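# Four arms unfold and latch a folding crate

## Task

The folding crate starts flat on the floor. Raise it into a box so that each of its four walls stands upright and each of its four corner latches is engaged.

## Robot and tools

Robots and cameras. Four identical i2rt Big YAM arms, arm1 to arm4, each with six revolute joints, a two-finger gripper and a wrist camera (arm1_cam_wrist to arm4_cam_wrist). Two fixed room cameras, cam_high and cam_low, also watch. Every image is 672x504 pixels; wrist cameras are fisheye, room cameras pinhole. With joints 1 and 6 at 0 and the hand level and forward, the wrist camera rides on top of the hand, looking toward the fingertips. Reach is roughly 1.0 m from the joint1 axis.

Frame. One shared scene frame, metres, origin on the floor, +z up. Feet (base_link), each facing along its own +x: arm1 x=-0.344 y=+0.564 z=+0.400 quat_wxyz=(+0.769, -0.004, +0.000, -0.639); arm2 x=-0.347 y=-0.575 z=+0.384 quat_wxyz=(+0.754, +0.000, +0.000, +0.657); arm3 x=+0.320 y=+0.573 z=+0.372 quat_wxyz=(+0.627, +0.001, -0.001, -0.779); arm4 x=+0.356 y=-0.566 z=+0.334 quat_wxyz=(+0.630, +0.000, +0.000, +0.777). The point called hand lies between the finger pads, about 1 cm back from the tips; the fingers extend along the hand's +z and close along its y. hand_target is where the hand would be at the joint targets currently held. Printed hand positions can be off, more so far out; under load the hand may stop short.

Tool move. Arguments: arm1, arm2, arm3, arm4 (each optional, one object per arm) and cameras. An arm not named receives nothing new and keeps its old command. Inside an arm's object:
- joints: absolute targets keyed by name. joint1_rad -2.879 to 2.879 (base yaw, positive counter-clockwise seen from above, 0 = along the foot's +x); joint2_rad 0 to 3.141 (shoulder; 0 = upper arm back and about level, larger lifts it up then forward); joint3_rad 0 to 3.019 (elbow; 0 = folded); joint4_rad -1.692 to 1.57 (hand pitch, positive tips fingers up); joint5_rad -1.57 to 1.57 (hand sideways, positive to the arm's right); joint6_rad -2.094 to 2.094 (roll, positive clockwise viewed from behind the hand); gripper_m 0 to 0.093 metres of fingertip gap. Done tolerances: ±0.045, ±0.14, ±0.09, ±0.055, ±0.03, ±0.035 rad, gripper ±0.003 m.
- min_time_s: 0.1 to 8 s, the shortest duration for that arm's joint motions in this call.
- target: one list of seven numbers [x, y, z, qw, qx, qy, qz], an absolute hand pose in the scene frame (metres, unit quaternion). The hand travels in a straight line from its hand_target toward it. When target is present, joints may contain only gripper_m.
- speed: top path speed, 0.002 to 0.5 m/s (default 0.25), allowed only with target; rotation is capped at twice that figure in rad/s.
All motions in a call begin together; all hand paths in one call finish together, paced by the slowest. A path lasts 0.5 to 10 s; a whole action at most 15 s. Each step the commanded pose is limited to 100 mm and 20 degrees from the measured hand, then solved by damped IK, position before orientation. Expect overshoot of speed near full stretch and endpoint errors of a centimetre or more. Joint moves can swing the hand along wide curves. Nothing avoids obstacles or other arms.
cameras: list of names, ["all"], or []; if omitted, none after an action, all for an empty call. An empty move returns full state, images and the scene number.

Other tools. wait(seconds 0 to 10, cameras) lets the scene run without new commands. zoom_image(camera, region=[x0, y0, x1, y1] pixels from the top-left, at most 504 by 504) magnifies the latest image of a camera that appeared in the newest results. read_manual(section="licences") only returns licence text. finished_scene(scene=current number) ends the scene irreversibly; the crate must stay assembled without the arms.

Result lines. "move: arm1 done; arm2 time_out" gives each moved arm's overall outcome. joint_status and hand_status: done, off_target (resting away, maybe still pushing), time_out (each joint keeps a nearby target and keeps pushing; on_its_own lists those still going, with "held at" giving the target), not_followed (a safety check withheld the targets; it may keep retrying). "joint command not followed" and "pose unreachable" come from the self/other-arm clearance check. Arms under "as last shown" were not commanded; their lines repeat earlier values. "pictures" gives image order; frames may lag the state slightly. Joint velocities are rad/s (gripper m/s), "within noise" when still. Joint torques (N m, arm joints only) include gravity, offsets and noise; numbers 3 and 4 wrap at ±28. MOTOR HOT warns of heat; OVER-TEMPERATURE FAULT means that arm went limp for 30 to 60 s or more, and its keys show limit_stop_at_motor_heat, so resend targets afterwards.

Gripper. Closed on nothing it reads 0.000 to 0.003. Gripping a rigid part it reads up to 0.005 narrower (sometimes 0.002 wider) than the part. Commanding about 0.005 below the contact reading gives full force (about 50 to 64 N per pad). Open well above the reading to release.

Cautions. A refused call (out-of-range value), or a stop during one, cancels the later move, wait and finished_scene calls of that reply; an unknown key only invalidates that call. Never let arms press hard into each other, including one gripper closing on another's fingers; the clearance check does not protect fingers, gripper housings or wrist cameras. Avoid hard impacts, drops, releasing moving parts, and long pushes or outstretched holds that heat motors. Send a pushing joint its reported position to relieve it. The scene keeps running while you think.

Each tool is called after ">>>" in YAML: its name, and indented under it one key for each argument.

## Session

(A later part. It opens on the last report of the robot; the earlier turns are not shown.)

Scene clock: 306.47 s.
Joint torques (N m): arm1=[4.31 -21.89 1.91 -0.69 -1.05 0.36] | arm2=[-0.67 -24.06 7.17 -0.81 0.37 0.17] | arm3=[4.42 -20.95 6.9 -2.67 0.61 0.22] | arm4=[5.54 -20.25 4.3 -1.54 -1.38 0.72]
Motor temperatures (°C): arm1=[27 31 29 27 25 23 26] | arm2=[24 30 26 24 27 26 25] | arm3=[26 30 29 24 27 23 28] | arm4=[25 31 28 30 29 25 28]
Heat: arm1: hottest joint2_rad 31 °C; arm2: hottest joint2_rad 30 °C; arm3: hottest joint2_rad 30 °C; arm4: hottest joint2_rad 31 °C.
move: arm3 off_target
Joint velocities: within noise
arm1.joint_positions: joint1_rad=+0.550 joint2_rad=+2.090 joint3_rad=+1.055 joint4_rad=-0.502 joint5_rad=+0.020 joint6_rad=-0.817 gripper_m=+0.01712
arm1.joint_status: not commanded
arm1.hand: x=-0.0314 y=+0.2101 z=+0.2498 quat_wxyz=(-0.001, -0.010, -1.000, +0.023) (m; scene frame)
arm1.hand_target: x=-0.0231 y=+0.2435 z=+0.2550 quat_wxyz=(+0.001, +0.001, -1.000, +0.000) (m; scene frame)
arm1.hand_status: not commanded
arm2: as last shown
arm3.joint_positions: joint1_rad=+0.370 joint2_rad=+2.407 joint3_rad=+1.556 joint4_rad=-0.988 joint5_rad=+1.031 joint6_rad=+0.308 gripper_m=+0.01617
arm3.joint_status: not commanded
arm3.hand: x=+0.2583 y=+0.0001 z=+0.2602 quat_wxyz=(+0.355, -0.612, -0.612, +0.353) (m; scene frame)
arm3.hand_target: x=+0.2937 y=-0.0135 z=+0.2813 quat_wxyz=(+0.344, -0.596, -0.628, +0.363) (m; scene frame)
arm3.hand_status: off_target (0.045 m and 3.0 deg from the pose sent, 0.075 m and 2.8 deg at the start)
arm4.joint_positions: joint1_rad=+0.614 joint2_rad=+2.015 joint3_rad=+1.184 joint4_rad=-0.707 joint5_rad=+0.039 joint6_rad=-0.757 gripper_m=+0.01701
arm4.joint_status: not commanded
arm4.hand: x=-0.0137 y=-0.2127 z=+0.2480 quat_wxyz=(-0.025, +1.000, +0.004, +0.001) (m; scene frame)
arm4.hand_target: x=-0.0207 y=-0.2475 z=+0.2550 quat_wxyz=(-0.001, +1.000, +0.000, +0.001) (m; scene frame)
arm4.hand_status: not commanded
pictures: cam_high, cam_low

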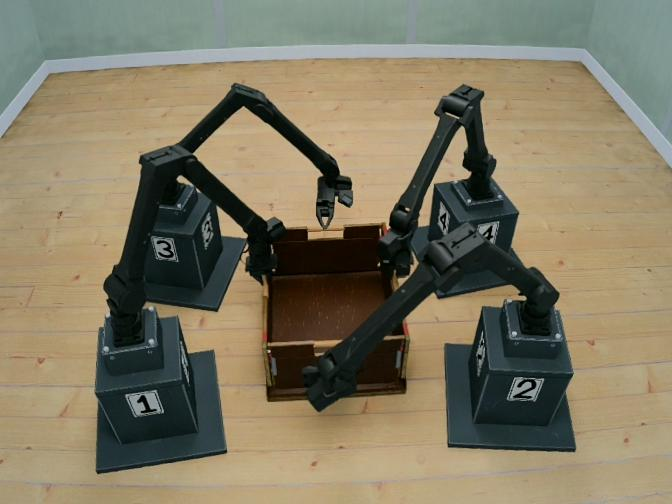

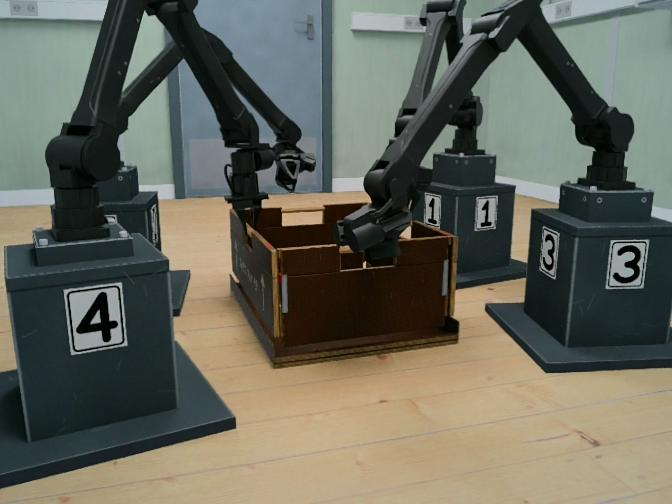

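>>> move:
  arm3: {"target": [0.32, -0.016, 0.276, -0.3444, 0.5972, 0.6272, -0.3625], "speed": 0.06}
  cameras: ["cam_low", "cam_high"]

>>> zoom_image:
  camera: "cam_low"
  region: [220, 170, 480, 380]

>>> zoom_image:
  camera: "cam_low"
  region: [410, 220, 470, 300]

>>> zoom_image:
  camera: "cam_low"
  region: [255, 235, 305, 315]

Scene clock: 309.77 s.
Joint torques (N m): arm1=[4.01 -21.66 1.78 -0.64 -1.02 0.37] | arm2=[-0.73 -24.06 7.17 -0.81 0.37 0.16] | arm3=[7.41 -20.6 7.2 -2.51 0.15 0.37] | arm4=[5.54 -20.25 4.31 -1.54 -1.38 0.72]
Motor temperatures (°C): arm1=[27 32 29 27 25 23 26] | arm2=[24 30 26 24 27 26 25] | arm3=[26 30 30 24 27 23 28] | arm4=[25 31 28 30 29 25 28]
Heat: arm1: hottest joint2_rad 32 °C; arm2: hottest joint2_rad 30 °C; arm3: hottest joint2_rad 30 °C; arm4: hottest joint2_rad 31 °C.
move: arm3 off_target
Joint velocities: arm1=[-0.005 -0.005 -0.017 0.007 -0.037 0.022 0.02] | arm2=[within noise] | arm3=[within noise] | arm4=[within noise]
arm1, arm4: as last shown
arm2.joint_positions: joint1_rad=+0.494 joint2_rad=+2.381 joint3_rad=+1.617 joint4_rad=-1.314 joint5_rad=+0.981 joint6_rad=+0.527 gripper_m=+0.04989
arm2.joint_status: not commanded
arm2.hand: x=-0.3982 y=-0.0222 z=+0.3131 quat_wxyz=(-0.355, +0.641, -0.577, +0.362) (m; scene frame)
arm2.hand_target: x=-0.4000 y=-0.0078 z=+0.3296 quat_wxyz=(-0.362, +0.632, -0.592, +0.346) (m; scene frame)
arm2.hand_status: not commanded
arm3.joint_positions: joint1_rad=+0.371 joint2_rad=+2.430 joint3_rad=+1.598 joint4_rad=-1.066 joint5_rad=+1.031 joint6_rad=+0.368 gripper_m=+0.01617
arm3.joint_status: not commanded
arm3.hand: x=+0.2592 y=-0.0004 z=+0.2602 quat_wxyz=(+0.365, -0.618, -0.602, +0.349) (m; scene frame)
arm3.hand_target: x=+0.3181 y=-0.0139 z=+0.2759 quat_wxyz=(+0.343, -0.597, -0.627, +0.364) (m; scene frame)
arm3.hand_status: off_target (0.065 m and 4.6 deg from the pose sent, 0.066 m and 3.0 deg at the start)
arm4.joint_positions: joint1_rad=+0.614 joint2_rad=+2.015 joint3_rad=+1.184 joint4_rad=-0.707 joint5_rad=+0.039 joint6_rad=-0.757 gripper_m=+0.01704
pictures: cam_high, cam_low

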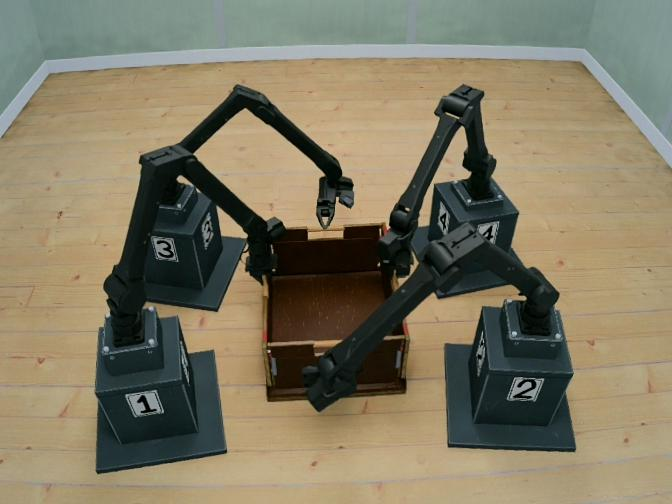

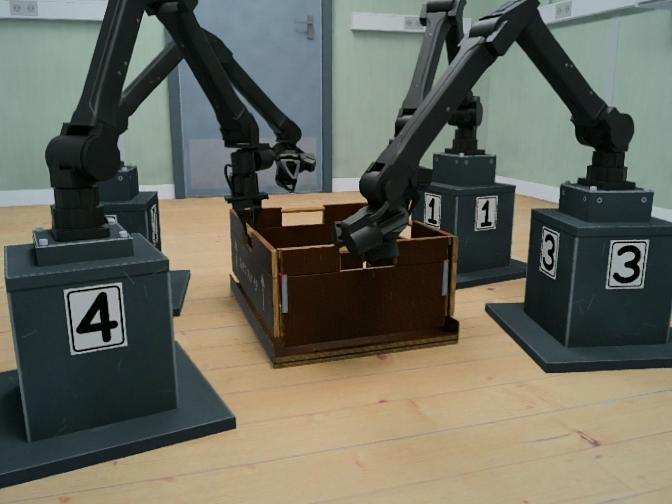

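Scaled by 1.938 from the camera's 672x504 image, which has a finer 960x720 frame.

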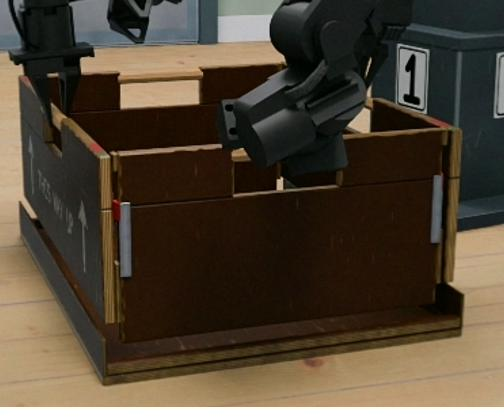

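Scaled by 6.300 from the camera's 672x504 image, which has a finer 960x720 frame.

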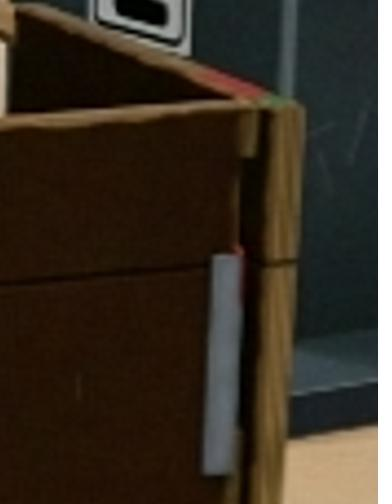

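Scaled by 6.300 from the camera's 672x504 image, which has a finer 960x720 frame.

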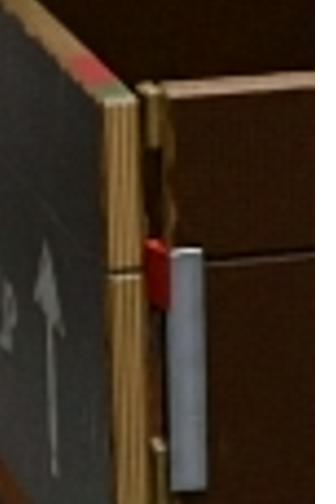

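>>> move:
  arm3: {"target": [0.225, -0.014, 0.278, -0.3444, 0.5972, 0.6272, -0.3625], "speed": 0.08}
  cameras: ["cam_low", "cam_high"]

>>> zoom_image:
  camera: "cam_low"
  region: [220, 170, 480, 380]

>>> zoom_image:
  camera: "cam_high"
  region: [240, 210, 430, 400]

Scene clock: 313.33 s.
Joint torques (N m): arm1=[3.96 -22.48 1.8 -0.73 -1.08 0.33] | arm2=[-0.73 -24.06 7.19 -0.81 0.38 0.17] | arm3=[-4.54 -21.25 4.82 1.29 0.97 -0.69] | arm4=[5.48 -20.25 4.31 -1.52 -1.38 0.72]
Motor temperatures (°C): arm1=[27 32 29 27 25 23 26] | arm2=[24 30 26 24 27 26 25] | arm3=[26 30 30 24 27 23 28] | arm4=[25 31 28 30 29 25 28]
Heat: arm1: hottest joint2_rad 32 °C; arm2: hottest joint2_rad 30 °C; arm3: hottest joint2_rad 30 °C; arm4: hottest joint2_rad 31 °C.
move: arm3 off_target
Joint velocities: arm1=[-0.015 -0.015 0.002 0.002 0.007 0.007 -0.004] | arm2=[within noise] | arm3=[within noise] | arm4=[within noise]
arm1, arm2, arm4: as last shown
arm1.joint_positions: joint1_rad=+0.550 joint2_rad=+2.090 joint3_rad=+1.055 joint4_rad=-0.502 joint5_rad=+0.020 joint6_rad=-0.817 gripper_m=+0.01710
arm3.joint_positions: joint1_rad=+0.365 joint2_rad=+2.378 joint3_rad=+1.495 joint4_rad=-0.856 joint5_rad=+1.043 joint6_rad=+0.199 gripper_m=+0.01616
arm3.joint_status: not commanded
arm3.hand: x=+0.2547 y=-0.0005 z=+0.2600 quat_wxyz=(+0.344, -0.597, -0.626, +0.364) (m; scene frame)
arm3.hand_target: x=+0.2307 y=-0.0121 z=+0.2780 quat_wxyz=(+0.346, -0.596, -0.627, +0.363) (m; scene frame)
arm3.hand_status: off_target (0.037 m and 0.2 deg from the pose sent, 0.041 m and 4.6 deg at the start)
arm4.joint_positions: joint1_rad=+0.614 joint2_rad=+2.015 joint3_rad=+1.184 joint4_rad=-0.707 joint5_rad=+0.039 joint6_rad=-0.757 gripper_m=+0.01706
pictures: cam_high, cam_low

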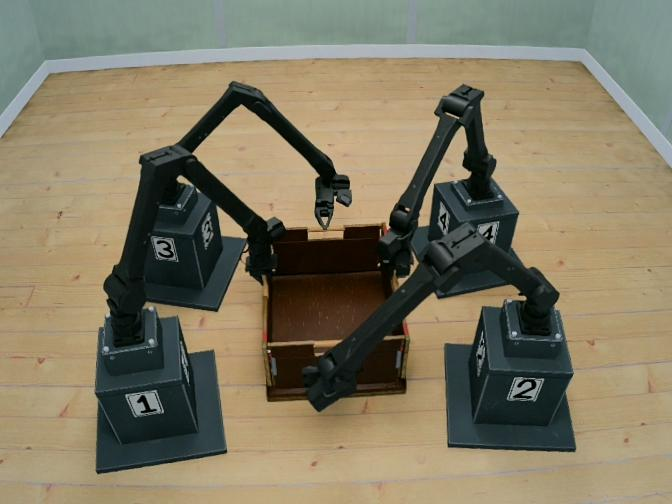

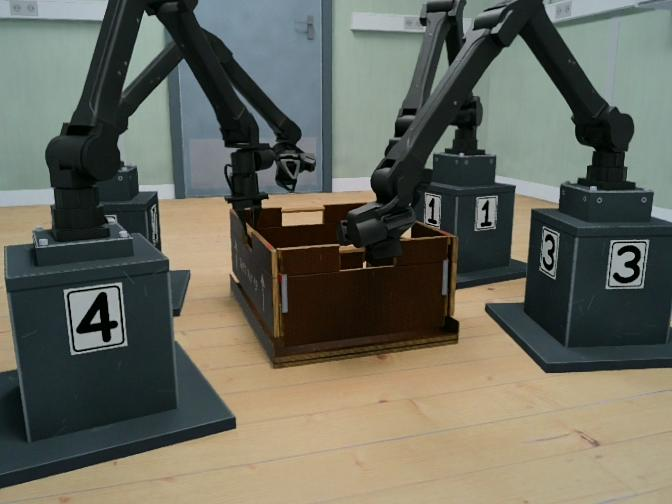

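Scaled by 1.938 from the camera's 672x504 image, which has a finer 960x720 frame.

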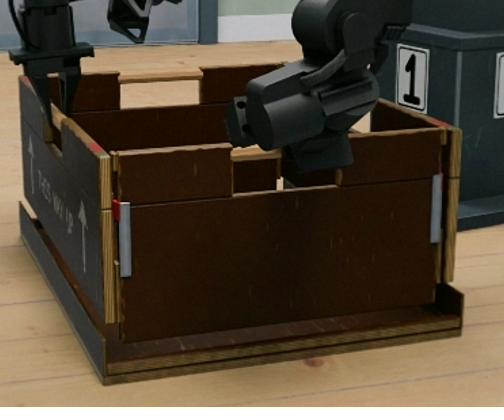

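Scaled by 2.653 from the camera's 672x504 image, which has a finer 960x720 frame.

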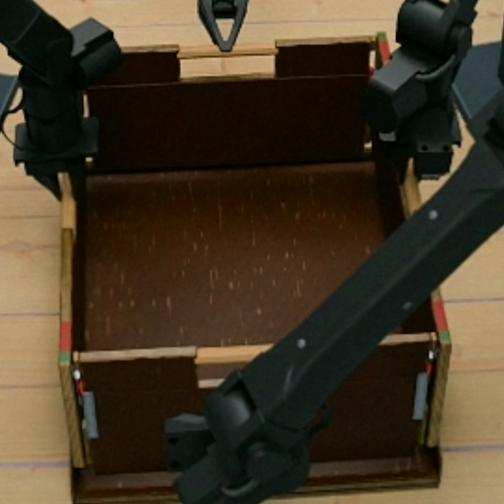

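>>> move:
  arm3: {"target": [0.256, -0.012, 0.274, -0.3444, 0.5972, 0.6272, -0.3625], "speed": 0.1}
  cameras: []

>>> move:
  arm3: {"joints": {"gripper_m": 0.055}}
  cameras: ["arm3_cam_wrist"]

>>> move:
  arm3: {"target": [0.36, -0.015, 0.33, -0.3444, 0.5972, 0.6272, -0.3625], "speed": 0.2}
  arm1: {"target": [-0.022, 0.222, 0.258, 0, 0, 1, 0], "speed": 0.1}
  arm4: {"target": [-0.022, -0.229, 0.258, 0, 1, 0, 0], "speed": 0.1}
  cameras: ["all"]

Scene clock: 319.07 s.
Joint torques (N m): arm1=[4.42 -21.66 1.89 -0.65 -1.03 0.36] | arm2=[-0.67 -24 7.16 -0.81 0.38 0.17] | arm3=[-1.03 -19.9 6.9 -1.14 0.83 -0.06] | arm4=[5.54 -20.25 4.31 -1.52 -1.38 0.72]
Motor temperatures (°C): arm1=[27 32 29 27 25 23 26] | arm2=[24 30 26 24 27 26 25] | arm3=[26 30 30 24 27 23 28] | arm4=[25 31 28 30 29 25 28]
Heat: arm1: hottest joint2_rad 32 °C; arm2: hottest joint2_rad 30 °C; arm3: hottest joint2_rad 30 °C; arm4: hottest joint2_rad 31 °C.
move: arm3 off_target
Joint velocities: arm1=[0.005 0.005 -0.012 -0.007 -0.051 0.037 0.01] | arm2=[within noise] | arm3=[within noise] | arm4=[within noise]
arm1, arm2, arm4: as last shown
arm1.joint_positions: joint1_rad=+0.550 joint2_rad=+2.090 joint3_rad=+1.055 joint4_rad=-0.502 joint5_rad=+0.020 joint6_rad=-0.817 gripper_m=+0.01704
arm3.joint_positions: joint1_rad=+0.365 joint2_rad=+2.378 joint3_rad=+1.496 joint4_rad=-0.865 joint5_rad=+1.039 joint6_rad=+0.216 gripper_m=+0.01616
arm3.joint_status: not commanded
arm3.hand: x=+0.2550 y=+0.0005 z=+0.2599 quat_wxyz=(+0.342, -0.602, -0.623, +0.363) (m; scene frame)
arm3.hand_target: x=+0.2562 y=-0.0128 z=+0.2738 quat_wxyz=(+0.341, -0.598, -0.626, +0.365) (m; scene frame)
arm3.hand_status: off_target (0.019 m and 0.8 deg from the pose sent, 0.018 m and 0.2 deg at the start)
arm4.joint_positions: joint1_rad=+0.614 joint2_rad=+2.015 joint3_rad=+1.184 joint4_rad=-0.707 joint5_rad=+0.039 joint6_rad=-0.757 gripper_m=+0.01701
pictures: none
No camera images: "cameras" was empty.

Scene clock: 319.73 s.
Joint torques (N m): arm1=[4.19 -21.95 1.83 -0.73 -1.05 0.39] | arm2=[-0.67 -24 7.19 -0.81 0.37 0.17] | arm3=[-0.21 -20.37 6.82 -0.66 0.82 0.06] | arm4=[5.54 -20.25 4.31 -1.52 -1.38 0.72]
Motor temperatures (°C): arm1=[27 32 29 27 25 23 26] | arm2=[24 30 26 24 27 26 25] | arm3=[26 30 30 24 27 23 28] | arm4=[25 32 28 30 29 25 28]
Heat: arm1: hottest joint2_rad 32 °C; arm2: hottest joint2_rad 30 °C; arm3: hottest joint2_rad 30 °C; arm4: hottest joint2_rad 32 °C.
move: arm3 done
Joint velocities: arm1=[-0.005 -0.005 0.007 -0.017 0.022 0.037 -0.004] | arm2=[within noise] | arm3=[within noise] | arm4=[within noise]
arm1, arm2, arm4: as last shown
arm1.joint_positions: joint1_rad=+0.550 joint2_rad=+2.090 joint3_rad=+1.055 joint4_rad=-0.502 joint5_rad=+0.020 joint6_rad=-0.817 gripper_m=+0.01701
arm3.joint_positions: joint1_rad=+0.356 joint2_rad=+2.378 joint3_rad=+1.498 joint4_rad=-0.883 joint5_rad=+1.039 joint6_rad=+0.197 gripper_m=+0.05481
arm3.joint_status: all done
arm3.hand: x=+0.2494 y=+0.0033 z=+0.2608 quat_wxyz=(+0.353, -0.596, -0.629, +0.354) (m; scene frame)
arm3.hand_target: x=+0.2508 y=-0.0122 z=+0.2737 quat_wxyz=(+0.345, -0.598, -0.626, +0.362) (m; scene frame)
arm3.hand_status: not commanded
pictures: arm3_cam_wrist

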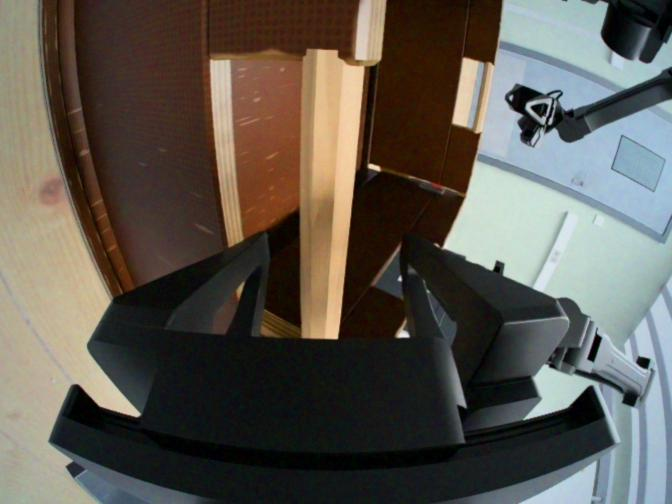

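Scene clock: 321.43 s.
Joint torques (N m): arm1=[1.2 -20.48 5.07 -1.65 -1.13 0.08] | arm2=[-0.67 -24 7.19 -0.83 0.38 0.17] | arm3=[-1.08 -19.37 7.9 -1.02 0.44 0.27] | arm4=[3.55 -18.73 7.95 -2.58 -1.37 0.41]
Motor temperatures (°C): arm1=[27 32 29 27 25 23 26] | arm2=[24 30 26 24 27 26 25] | arm3=[26 30 30 24 27 23 28] | arm4=[25 32 28 30 29 25 28]
Heat: arm1: hottest joint2_rad 32 °C; arm2: hottest joint2_rad 30 °C; arm3: hottest joint2_rad 30 °C; arm4: hottest joint2_rad 32 °C.
move: arm1 off_target; arm3 off_target; arm4 off_target
Joint velocities: within noise
arm1.joint_positions: joint1_rad=+0.548 joint2_rad=+2.093 joint3_rad=+1.065 joint4_rad=-0.515 joint5_rad=+0.020 joint6_rad=-0.817 gripper_m=+0.01726
arm1.joint_status: not commanded
arm1.hand: x=-0.0312 y=+0.2089 z=+0.2502 quat_wxyz=(+0.001, -0.010, -1.000, +0.020) (m; scene frame)
arm1.hand_target: x=-0.0224 y=+0.2213 z=+0.2576 quat_wxyz=(+0.000, -0.001, -1.000, +0.000) (m; scene frame)
arm1.hand_status: off_target (0.018 m and 2.6 deg from the pose sent, 0.017 m and 2.8 deg at the start)
arm2: as last shown
arm3.joint_positions: joint1_rad=+0.537 joint2_rad=+2.360 joint3_rad=+1.671 joint4_rad=-1.330 joint5_rad=+0.999 joint6_rad=+0.492 gripper_m=+0.05490
arm3.joint_status: not commanded
arm3.hand: x=+0.3583 y=-0.0048 z=+0.3264 quat_wxyz=(+0.353, -0.587, -0.633, +0.361) (m; scene frame)
arm3.hand_target: x=+0.3596 y=-0.0158 z=+0.3303 quat_wxyz=(+0.345, -0.597, -0.627, +0.363) (m; scene frame)
arm3.hand_status: off_target (0.011 m and 1.7 deg from the pose sent, 0.132 m and 1.4 deg at the start)
arm4.joint_positions: joint1_rad=+0.613 joint2_rad=+2.015 joint3_rad=+1.184 joint4_rad=-0.707 joint5_rad=+0.036 joint6_rad=-0.757 gripper_m=+0.01701
arm4.joint_status: not commanded
arm4.hand: x=-0.0136 y=-0.2125 z=+0.2480 quat_wxyz=(-0.024, +1.000, +0.003, +0.000) (m; scene frame)
arm4.hand_target: x=-0.0221 y=-0.2292 z=+0.2576 quat_wxyz=(+0.000, +1.000, +0.001, +0.000) (m; scene frame)
arm4.hand_status: off_target (0.021 m and 2.8 deg from the pose sent, 0.021 m and 2.9 deg at the start)
pictures: arm1_cam_wrist, arm2_cam_wrist, arm3_cam_wrist, arm4_cam_wrist, cam_high, cam_low

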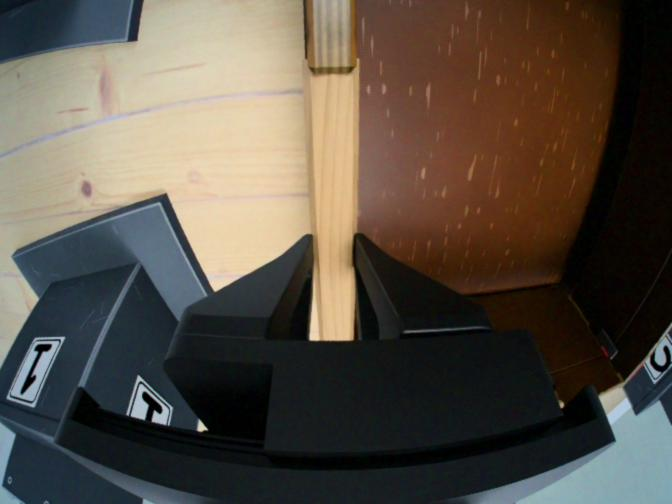

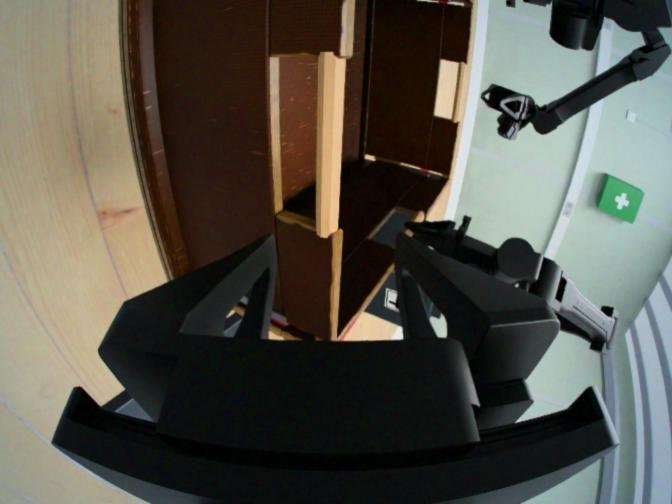

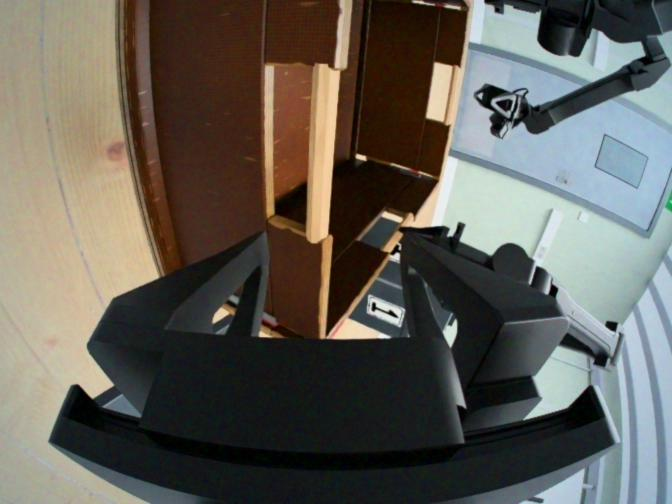

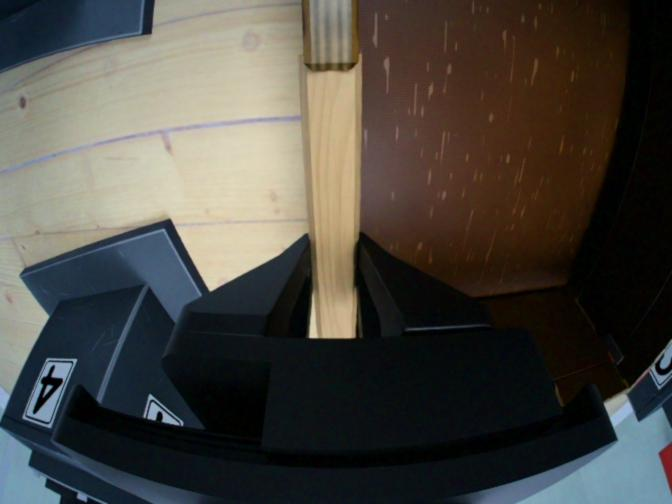

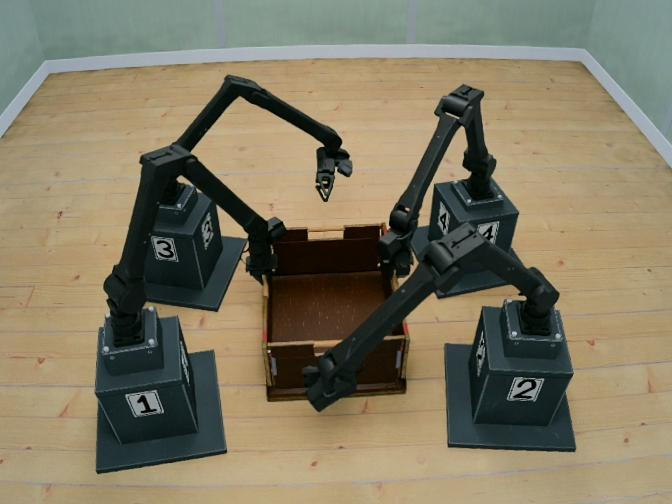

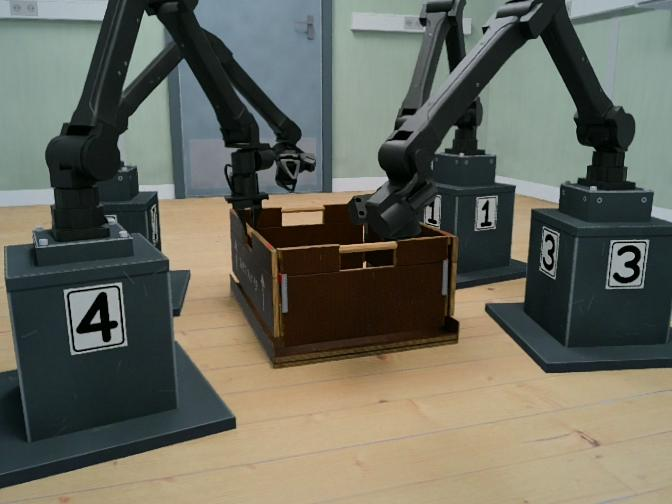

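>>> move:
  arm1: {"joints": {"gripper_m": 0.05}}
  arm4: {"joints": {"gripper_m": 0.05}}
  cameras: ["arm1_cam_wrist", "arm4_cam_wrist"]

Scene clock: 323.00 s.
Joint torques (N m): arm1=[0.5 -19.6 4.85 0.12 -0.09 0.11] | arm2=[-0.73 -24.06 7.19 -0.83 0.38 0.17] | arm3=[-0.85 -19.25 7.87 -1.07 0.46 0.27] | arm4=[2.84 -18.43 7.83 -0.77 -0.36 0.32]
Motor temperatures (°C): arm1=[27 32 29 27 25 23 26] | arm2=[24 30 26 24 27 26 25] | arm3=[26 30 30 24 27 23 28] | arm4=[25 32 28 30 29 25 28]
Heat: arm1: hottest joint2_rad 32 °C; arm2: hottest joint2_rad 30 °C; arm3: hottest joint2_rad 30 °C; arm4: hottest joint2_rad 32 °C.
move: arm1 done; arm4 done
Joint velocities: within noise
arm1.joint_positions: joint1_rad=+0.562 joint2_rad=+2.085 joint3_rad=+1.065 joint4_rad=-0.565 joint5_rad=-0.004 joint6_rad=-0.808 gripper_m=+0.04993
arm1.joint_status: all done
arm1.hand: x=-0.0300 y=+0.2235 z=+0.2534 quat_wxyz=(+0.006, -0.008, -1.000, -0.004) (m; scene frame)
arm1.hand_target: x=-0.0224 y=+0.2243 z=+0.2580 quat_wxyz=(+0.003, -0.003, -1.000, -0.002) (m; scene frame)
arm1.hand_status: not commanded
arm2: as last shown
arm3.joint_positions: joint1_rad=+0.537 joint2_rad=+2.360 joint3_rad=+1.671 joint4_rad=-1.330 joint5_rad=+0.999 joint6_rad=+0.493 gripper_m=+0.05490
arm3.joint_status: not commanded
arm3.hand: x=+0.3583 y=-0.0048 z=+0.3264 quat_wxyz=(+0.352, -0.587, -0.633, +0.361) (m; scene frame)
arm3.hand_target: x=+0.3596 y=-0.0158 z=+0.3303 quat_wxyz=(+0.344, -0.597, -0.627, +0.364) (m; scene frame)
arm3.hand_status: not commanded
arm4.joint_positions: joint1_rad=+0.622 joint2_rad=+2.012 joint3_rad=+1.185 joint4_rad=-0.752 joint5_rad=+0.005 joint6_rad=-0.748 gripper_m=+0.04993
arm4.joint_status: all done
arm4.hand: x=-0.0134 y=-0.2263 z=+0.2496 quat_wxyz=(+0.001, +1.000, +0.003, +0.004) (m; scene frame)
arm4.hand_target: x=-0.0222 y=-0.2293 z=+0.2580 quat_wxyz=(+0.000, +1.000, +0.000, -0.001) (m; scene frame)
arm4.hand_status: not commanded
pictures: arm1_cam_wrist, arm4_cam_wrist

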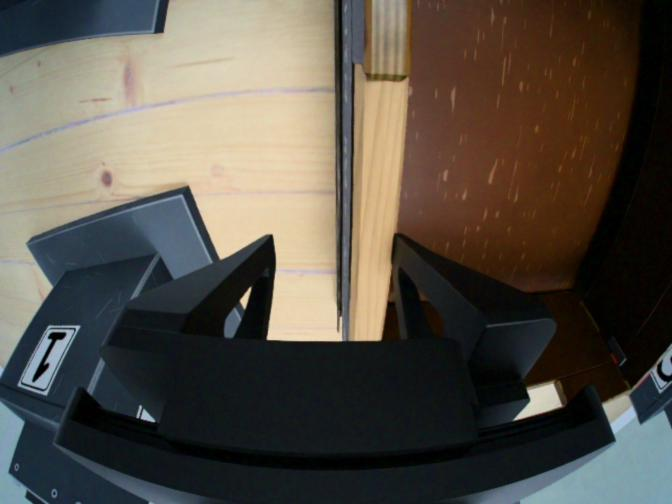

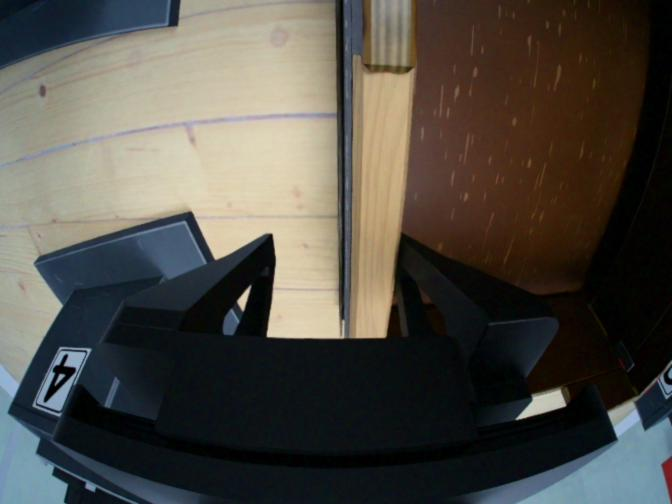

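>>> move:
  arm1: {"target": [-0.022, 0.205, 0.40, 0, 0, 1, 0], "speed": 0.15}
  arm4: {"target": [-0.022, -0.21, 0.40, 0, 1, 0, 0], "speed": 0.15}
  cameras: ["all"]

>>> zoom_image:
  camera: "cam_high"
  region: [240, 210, 430, 400]

>>> zoom_image:
  camera: "cam_low"
  region: [220, 170, 480, 380]

Scene clock: 326.17 s.
Joint torques (N m): arm1=[-1.38 -18.08 9.09 0.02 0 -0.03] | arm2=[-0.67 -24.06 7.17 -0.83 0.37 0.17] | arm3=[-1.08 -18.9 7.9 -1.06 0.47 0.26] | arm4=[0.73 -15.74 12.34 -0.58 -0.18 0.01]
Motor temperatures (°C): arm1=[27 32 29 27 25 23 26] | arm2=[24 30 26 24 27 26 25] | arm3=[26 30 30 24 27 23 28] | arm4=[25 31 28 30 29 25 28]
Heat: arm1: hottest joint2_rad 32 °C; arm2: hottest joint2_rad 30 °C; arm3: hottest joint2_rad 30 °C; arm4: hottest joint2_rad 31 °C.
move: arm1 off_target; arm4 off_target
Joint velocities: within noise
arm1.joint_positions: joint1_rad=+0.560 joint2_rad=+1.823 joint3_rad=+1.121 joint4_rad=-0.905 joint5_rad=-0.007 joint6_rad=-0.827 gripper_m=+0.04996
arm1.joint_status: not commanded
arm1.hand: x=-0.0284 y=+0.2231 z=+0.3862 quat_wxyz=(+0.012, +0.000, -1.000, -0.013) (m; scene frame)
arm1.hand_target: x=-0.0194 y=+0.2067 z=+0.3990 quat_wxyz=(+0.000, +0.003, -1.000, -0.001) (m; scene frame)
arm1.hand_status: off_target (0.024 m and 2.0 deg from the pose sent, 0.148 m and 1.2 deg at the start)
arm2, arm3: as last shown
arm4.joint_positions: joint1_rad=+0.620 joint2_rad=+1.808 joint3_rad=+1.310 joint4_rad=-1.111 joint5_rad=+0.002 joint6_rad=-0.743 gripper_m=+0.04999
arm4.joint_status: not commanded
arm4.hand: x=-0.0139 y=-0.2255 z=+0.3869 quat_wxyz=(+0.012, +1.000, +0.000, +0.014) (m; scene frame)
arm4.hand_target: x=-0.0223 y=-0.2121 z=+0.3990 quat_wxyz=(+0.003, +1.000, +0.000, +0.003) (m; scene frame)
arm4.hand_status: off_target (0.022 m and 2.2 deg from the pose sent, 0.152 m and 0.6 deg at the start)
pictures: arm1_cam_wrist, arm2_cam_wrist, arm3_cam_wrist, arm4_cam_wrist, cam_high, cam_low

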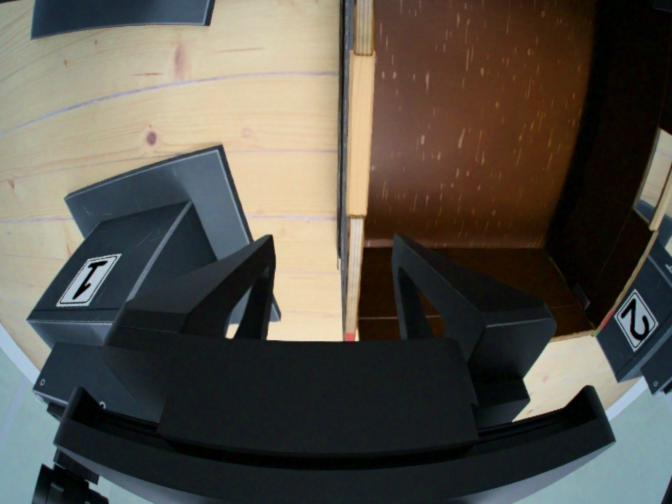

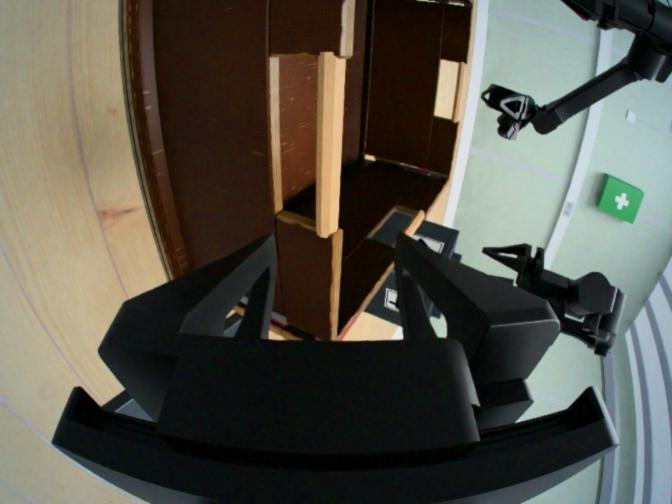

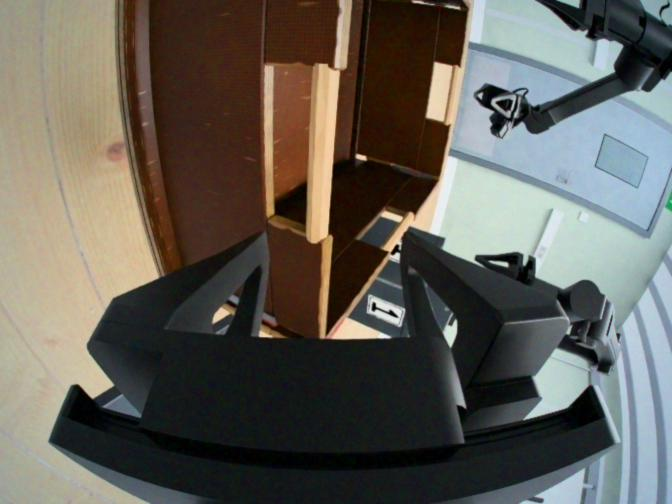

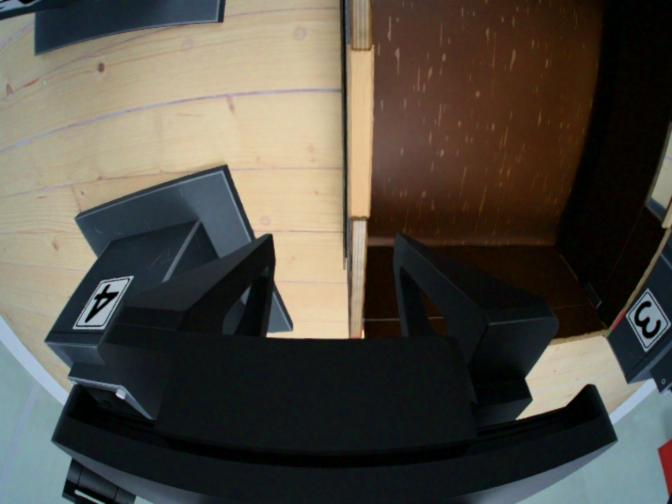

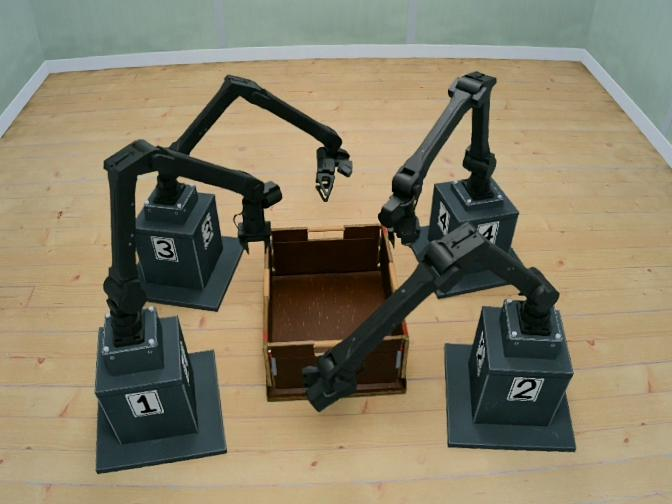

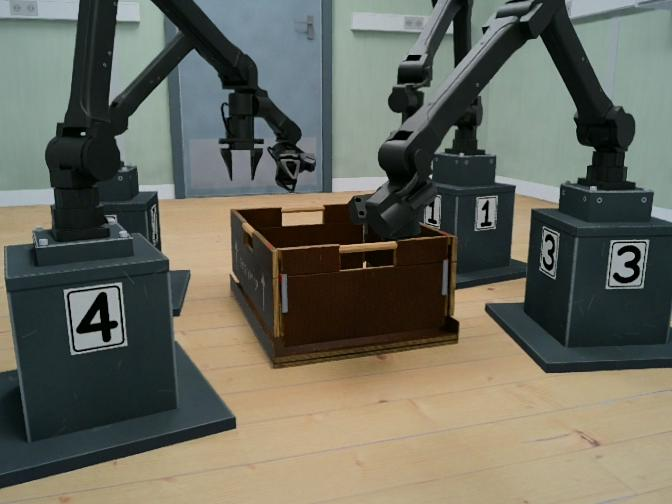

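Scaled by 2.653 from the camera's 672x504 image, which has a finer 960x720 frame.

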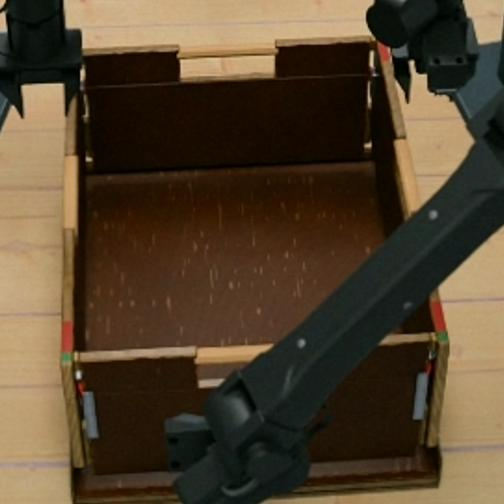

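Scaled by 1.938 from the camera's 672x504 image, which has a finer 960x720 frame.

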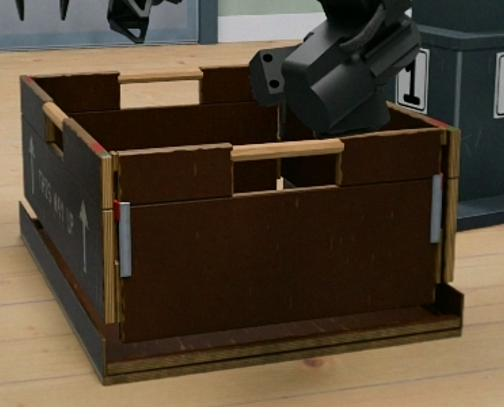

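>>> zoom_image:
  camera: "arm1_cam_wrist"
  region: [520, 220, 640, 350]

>>> zoom_image:
  camera: "arm4_cam_wrist"
  region: [540, 220, 660, 350]

>>> zoom_image:
  camera: "arm2_cam_wrist"
  region: [340, 130, 470, 220]

>>> zoom_image:
  camera: "arm3_cam_wrist"
  region: [330, 130, 460, 230]

>>> zoom_image:
  camera: "cam_high"
  region: [255, 325, 325, 395]

>>> zoom_image:
  camera: "cam_high"
  region: [350, 315, 420, 385]

Scaled by 3.877 from the camera's 672x504 image, which has a finer 960x720 frame.

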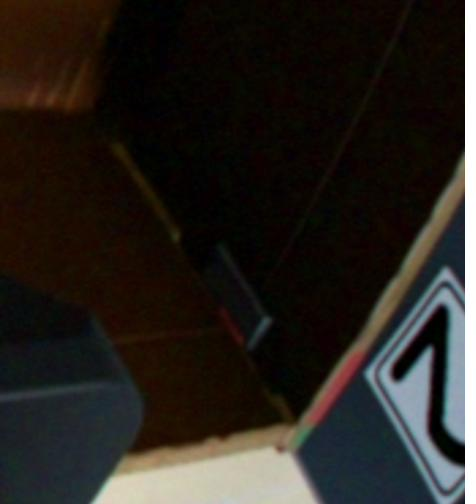

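Scaled by 3.877 from the camera's 672x504 image, which has a finer 960x720 frame.

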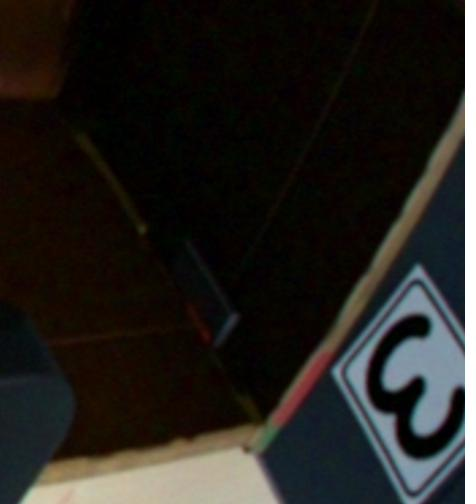

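Scaled by 3.877 from the camera's 672x504 image, which has a finer 960x720 frame.

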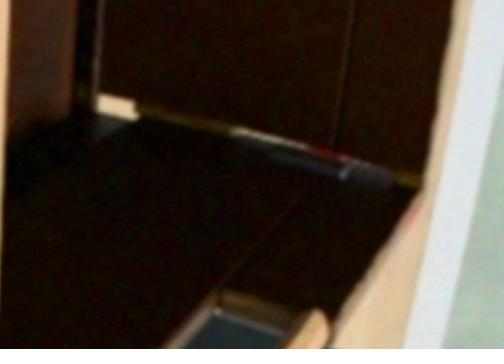

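Scaled by 3.877 from the camera's 672x504 image, which has a finer 960x720 frame.

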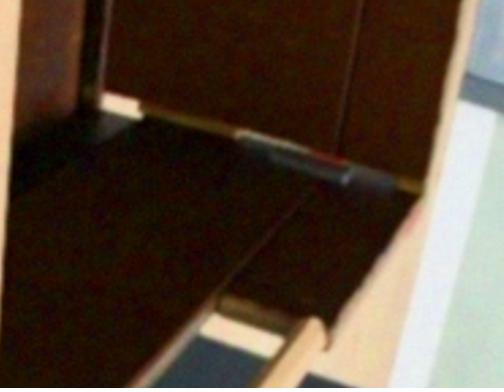

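Scaled by 7.200 from the camera's 672x504 image, which has a finer 960x720 frame.

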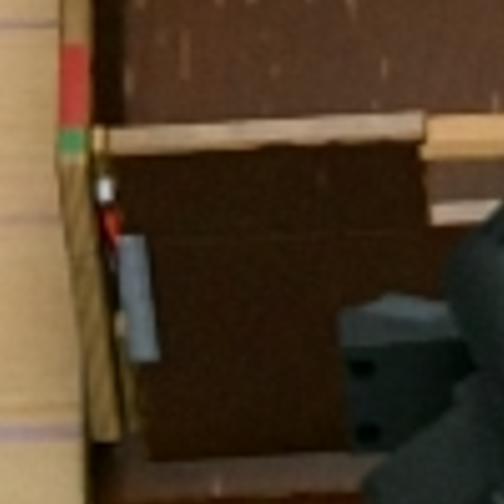

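Scaled by 7.200 from the camera's 672x504 image, which has a finer 960x720 frame.

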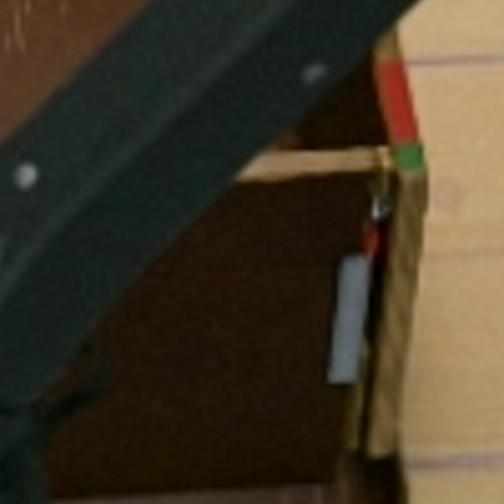

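>>> finished_scene:
  scene: 1

The scene is finished: the task was done.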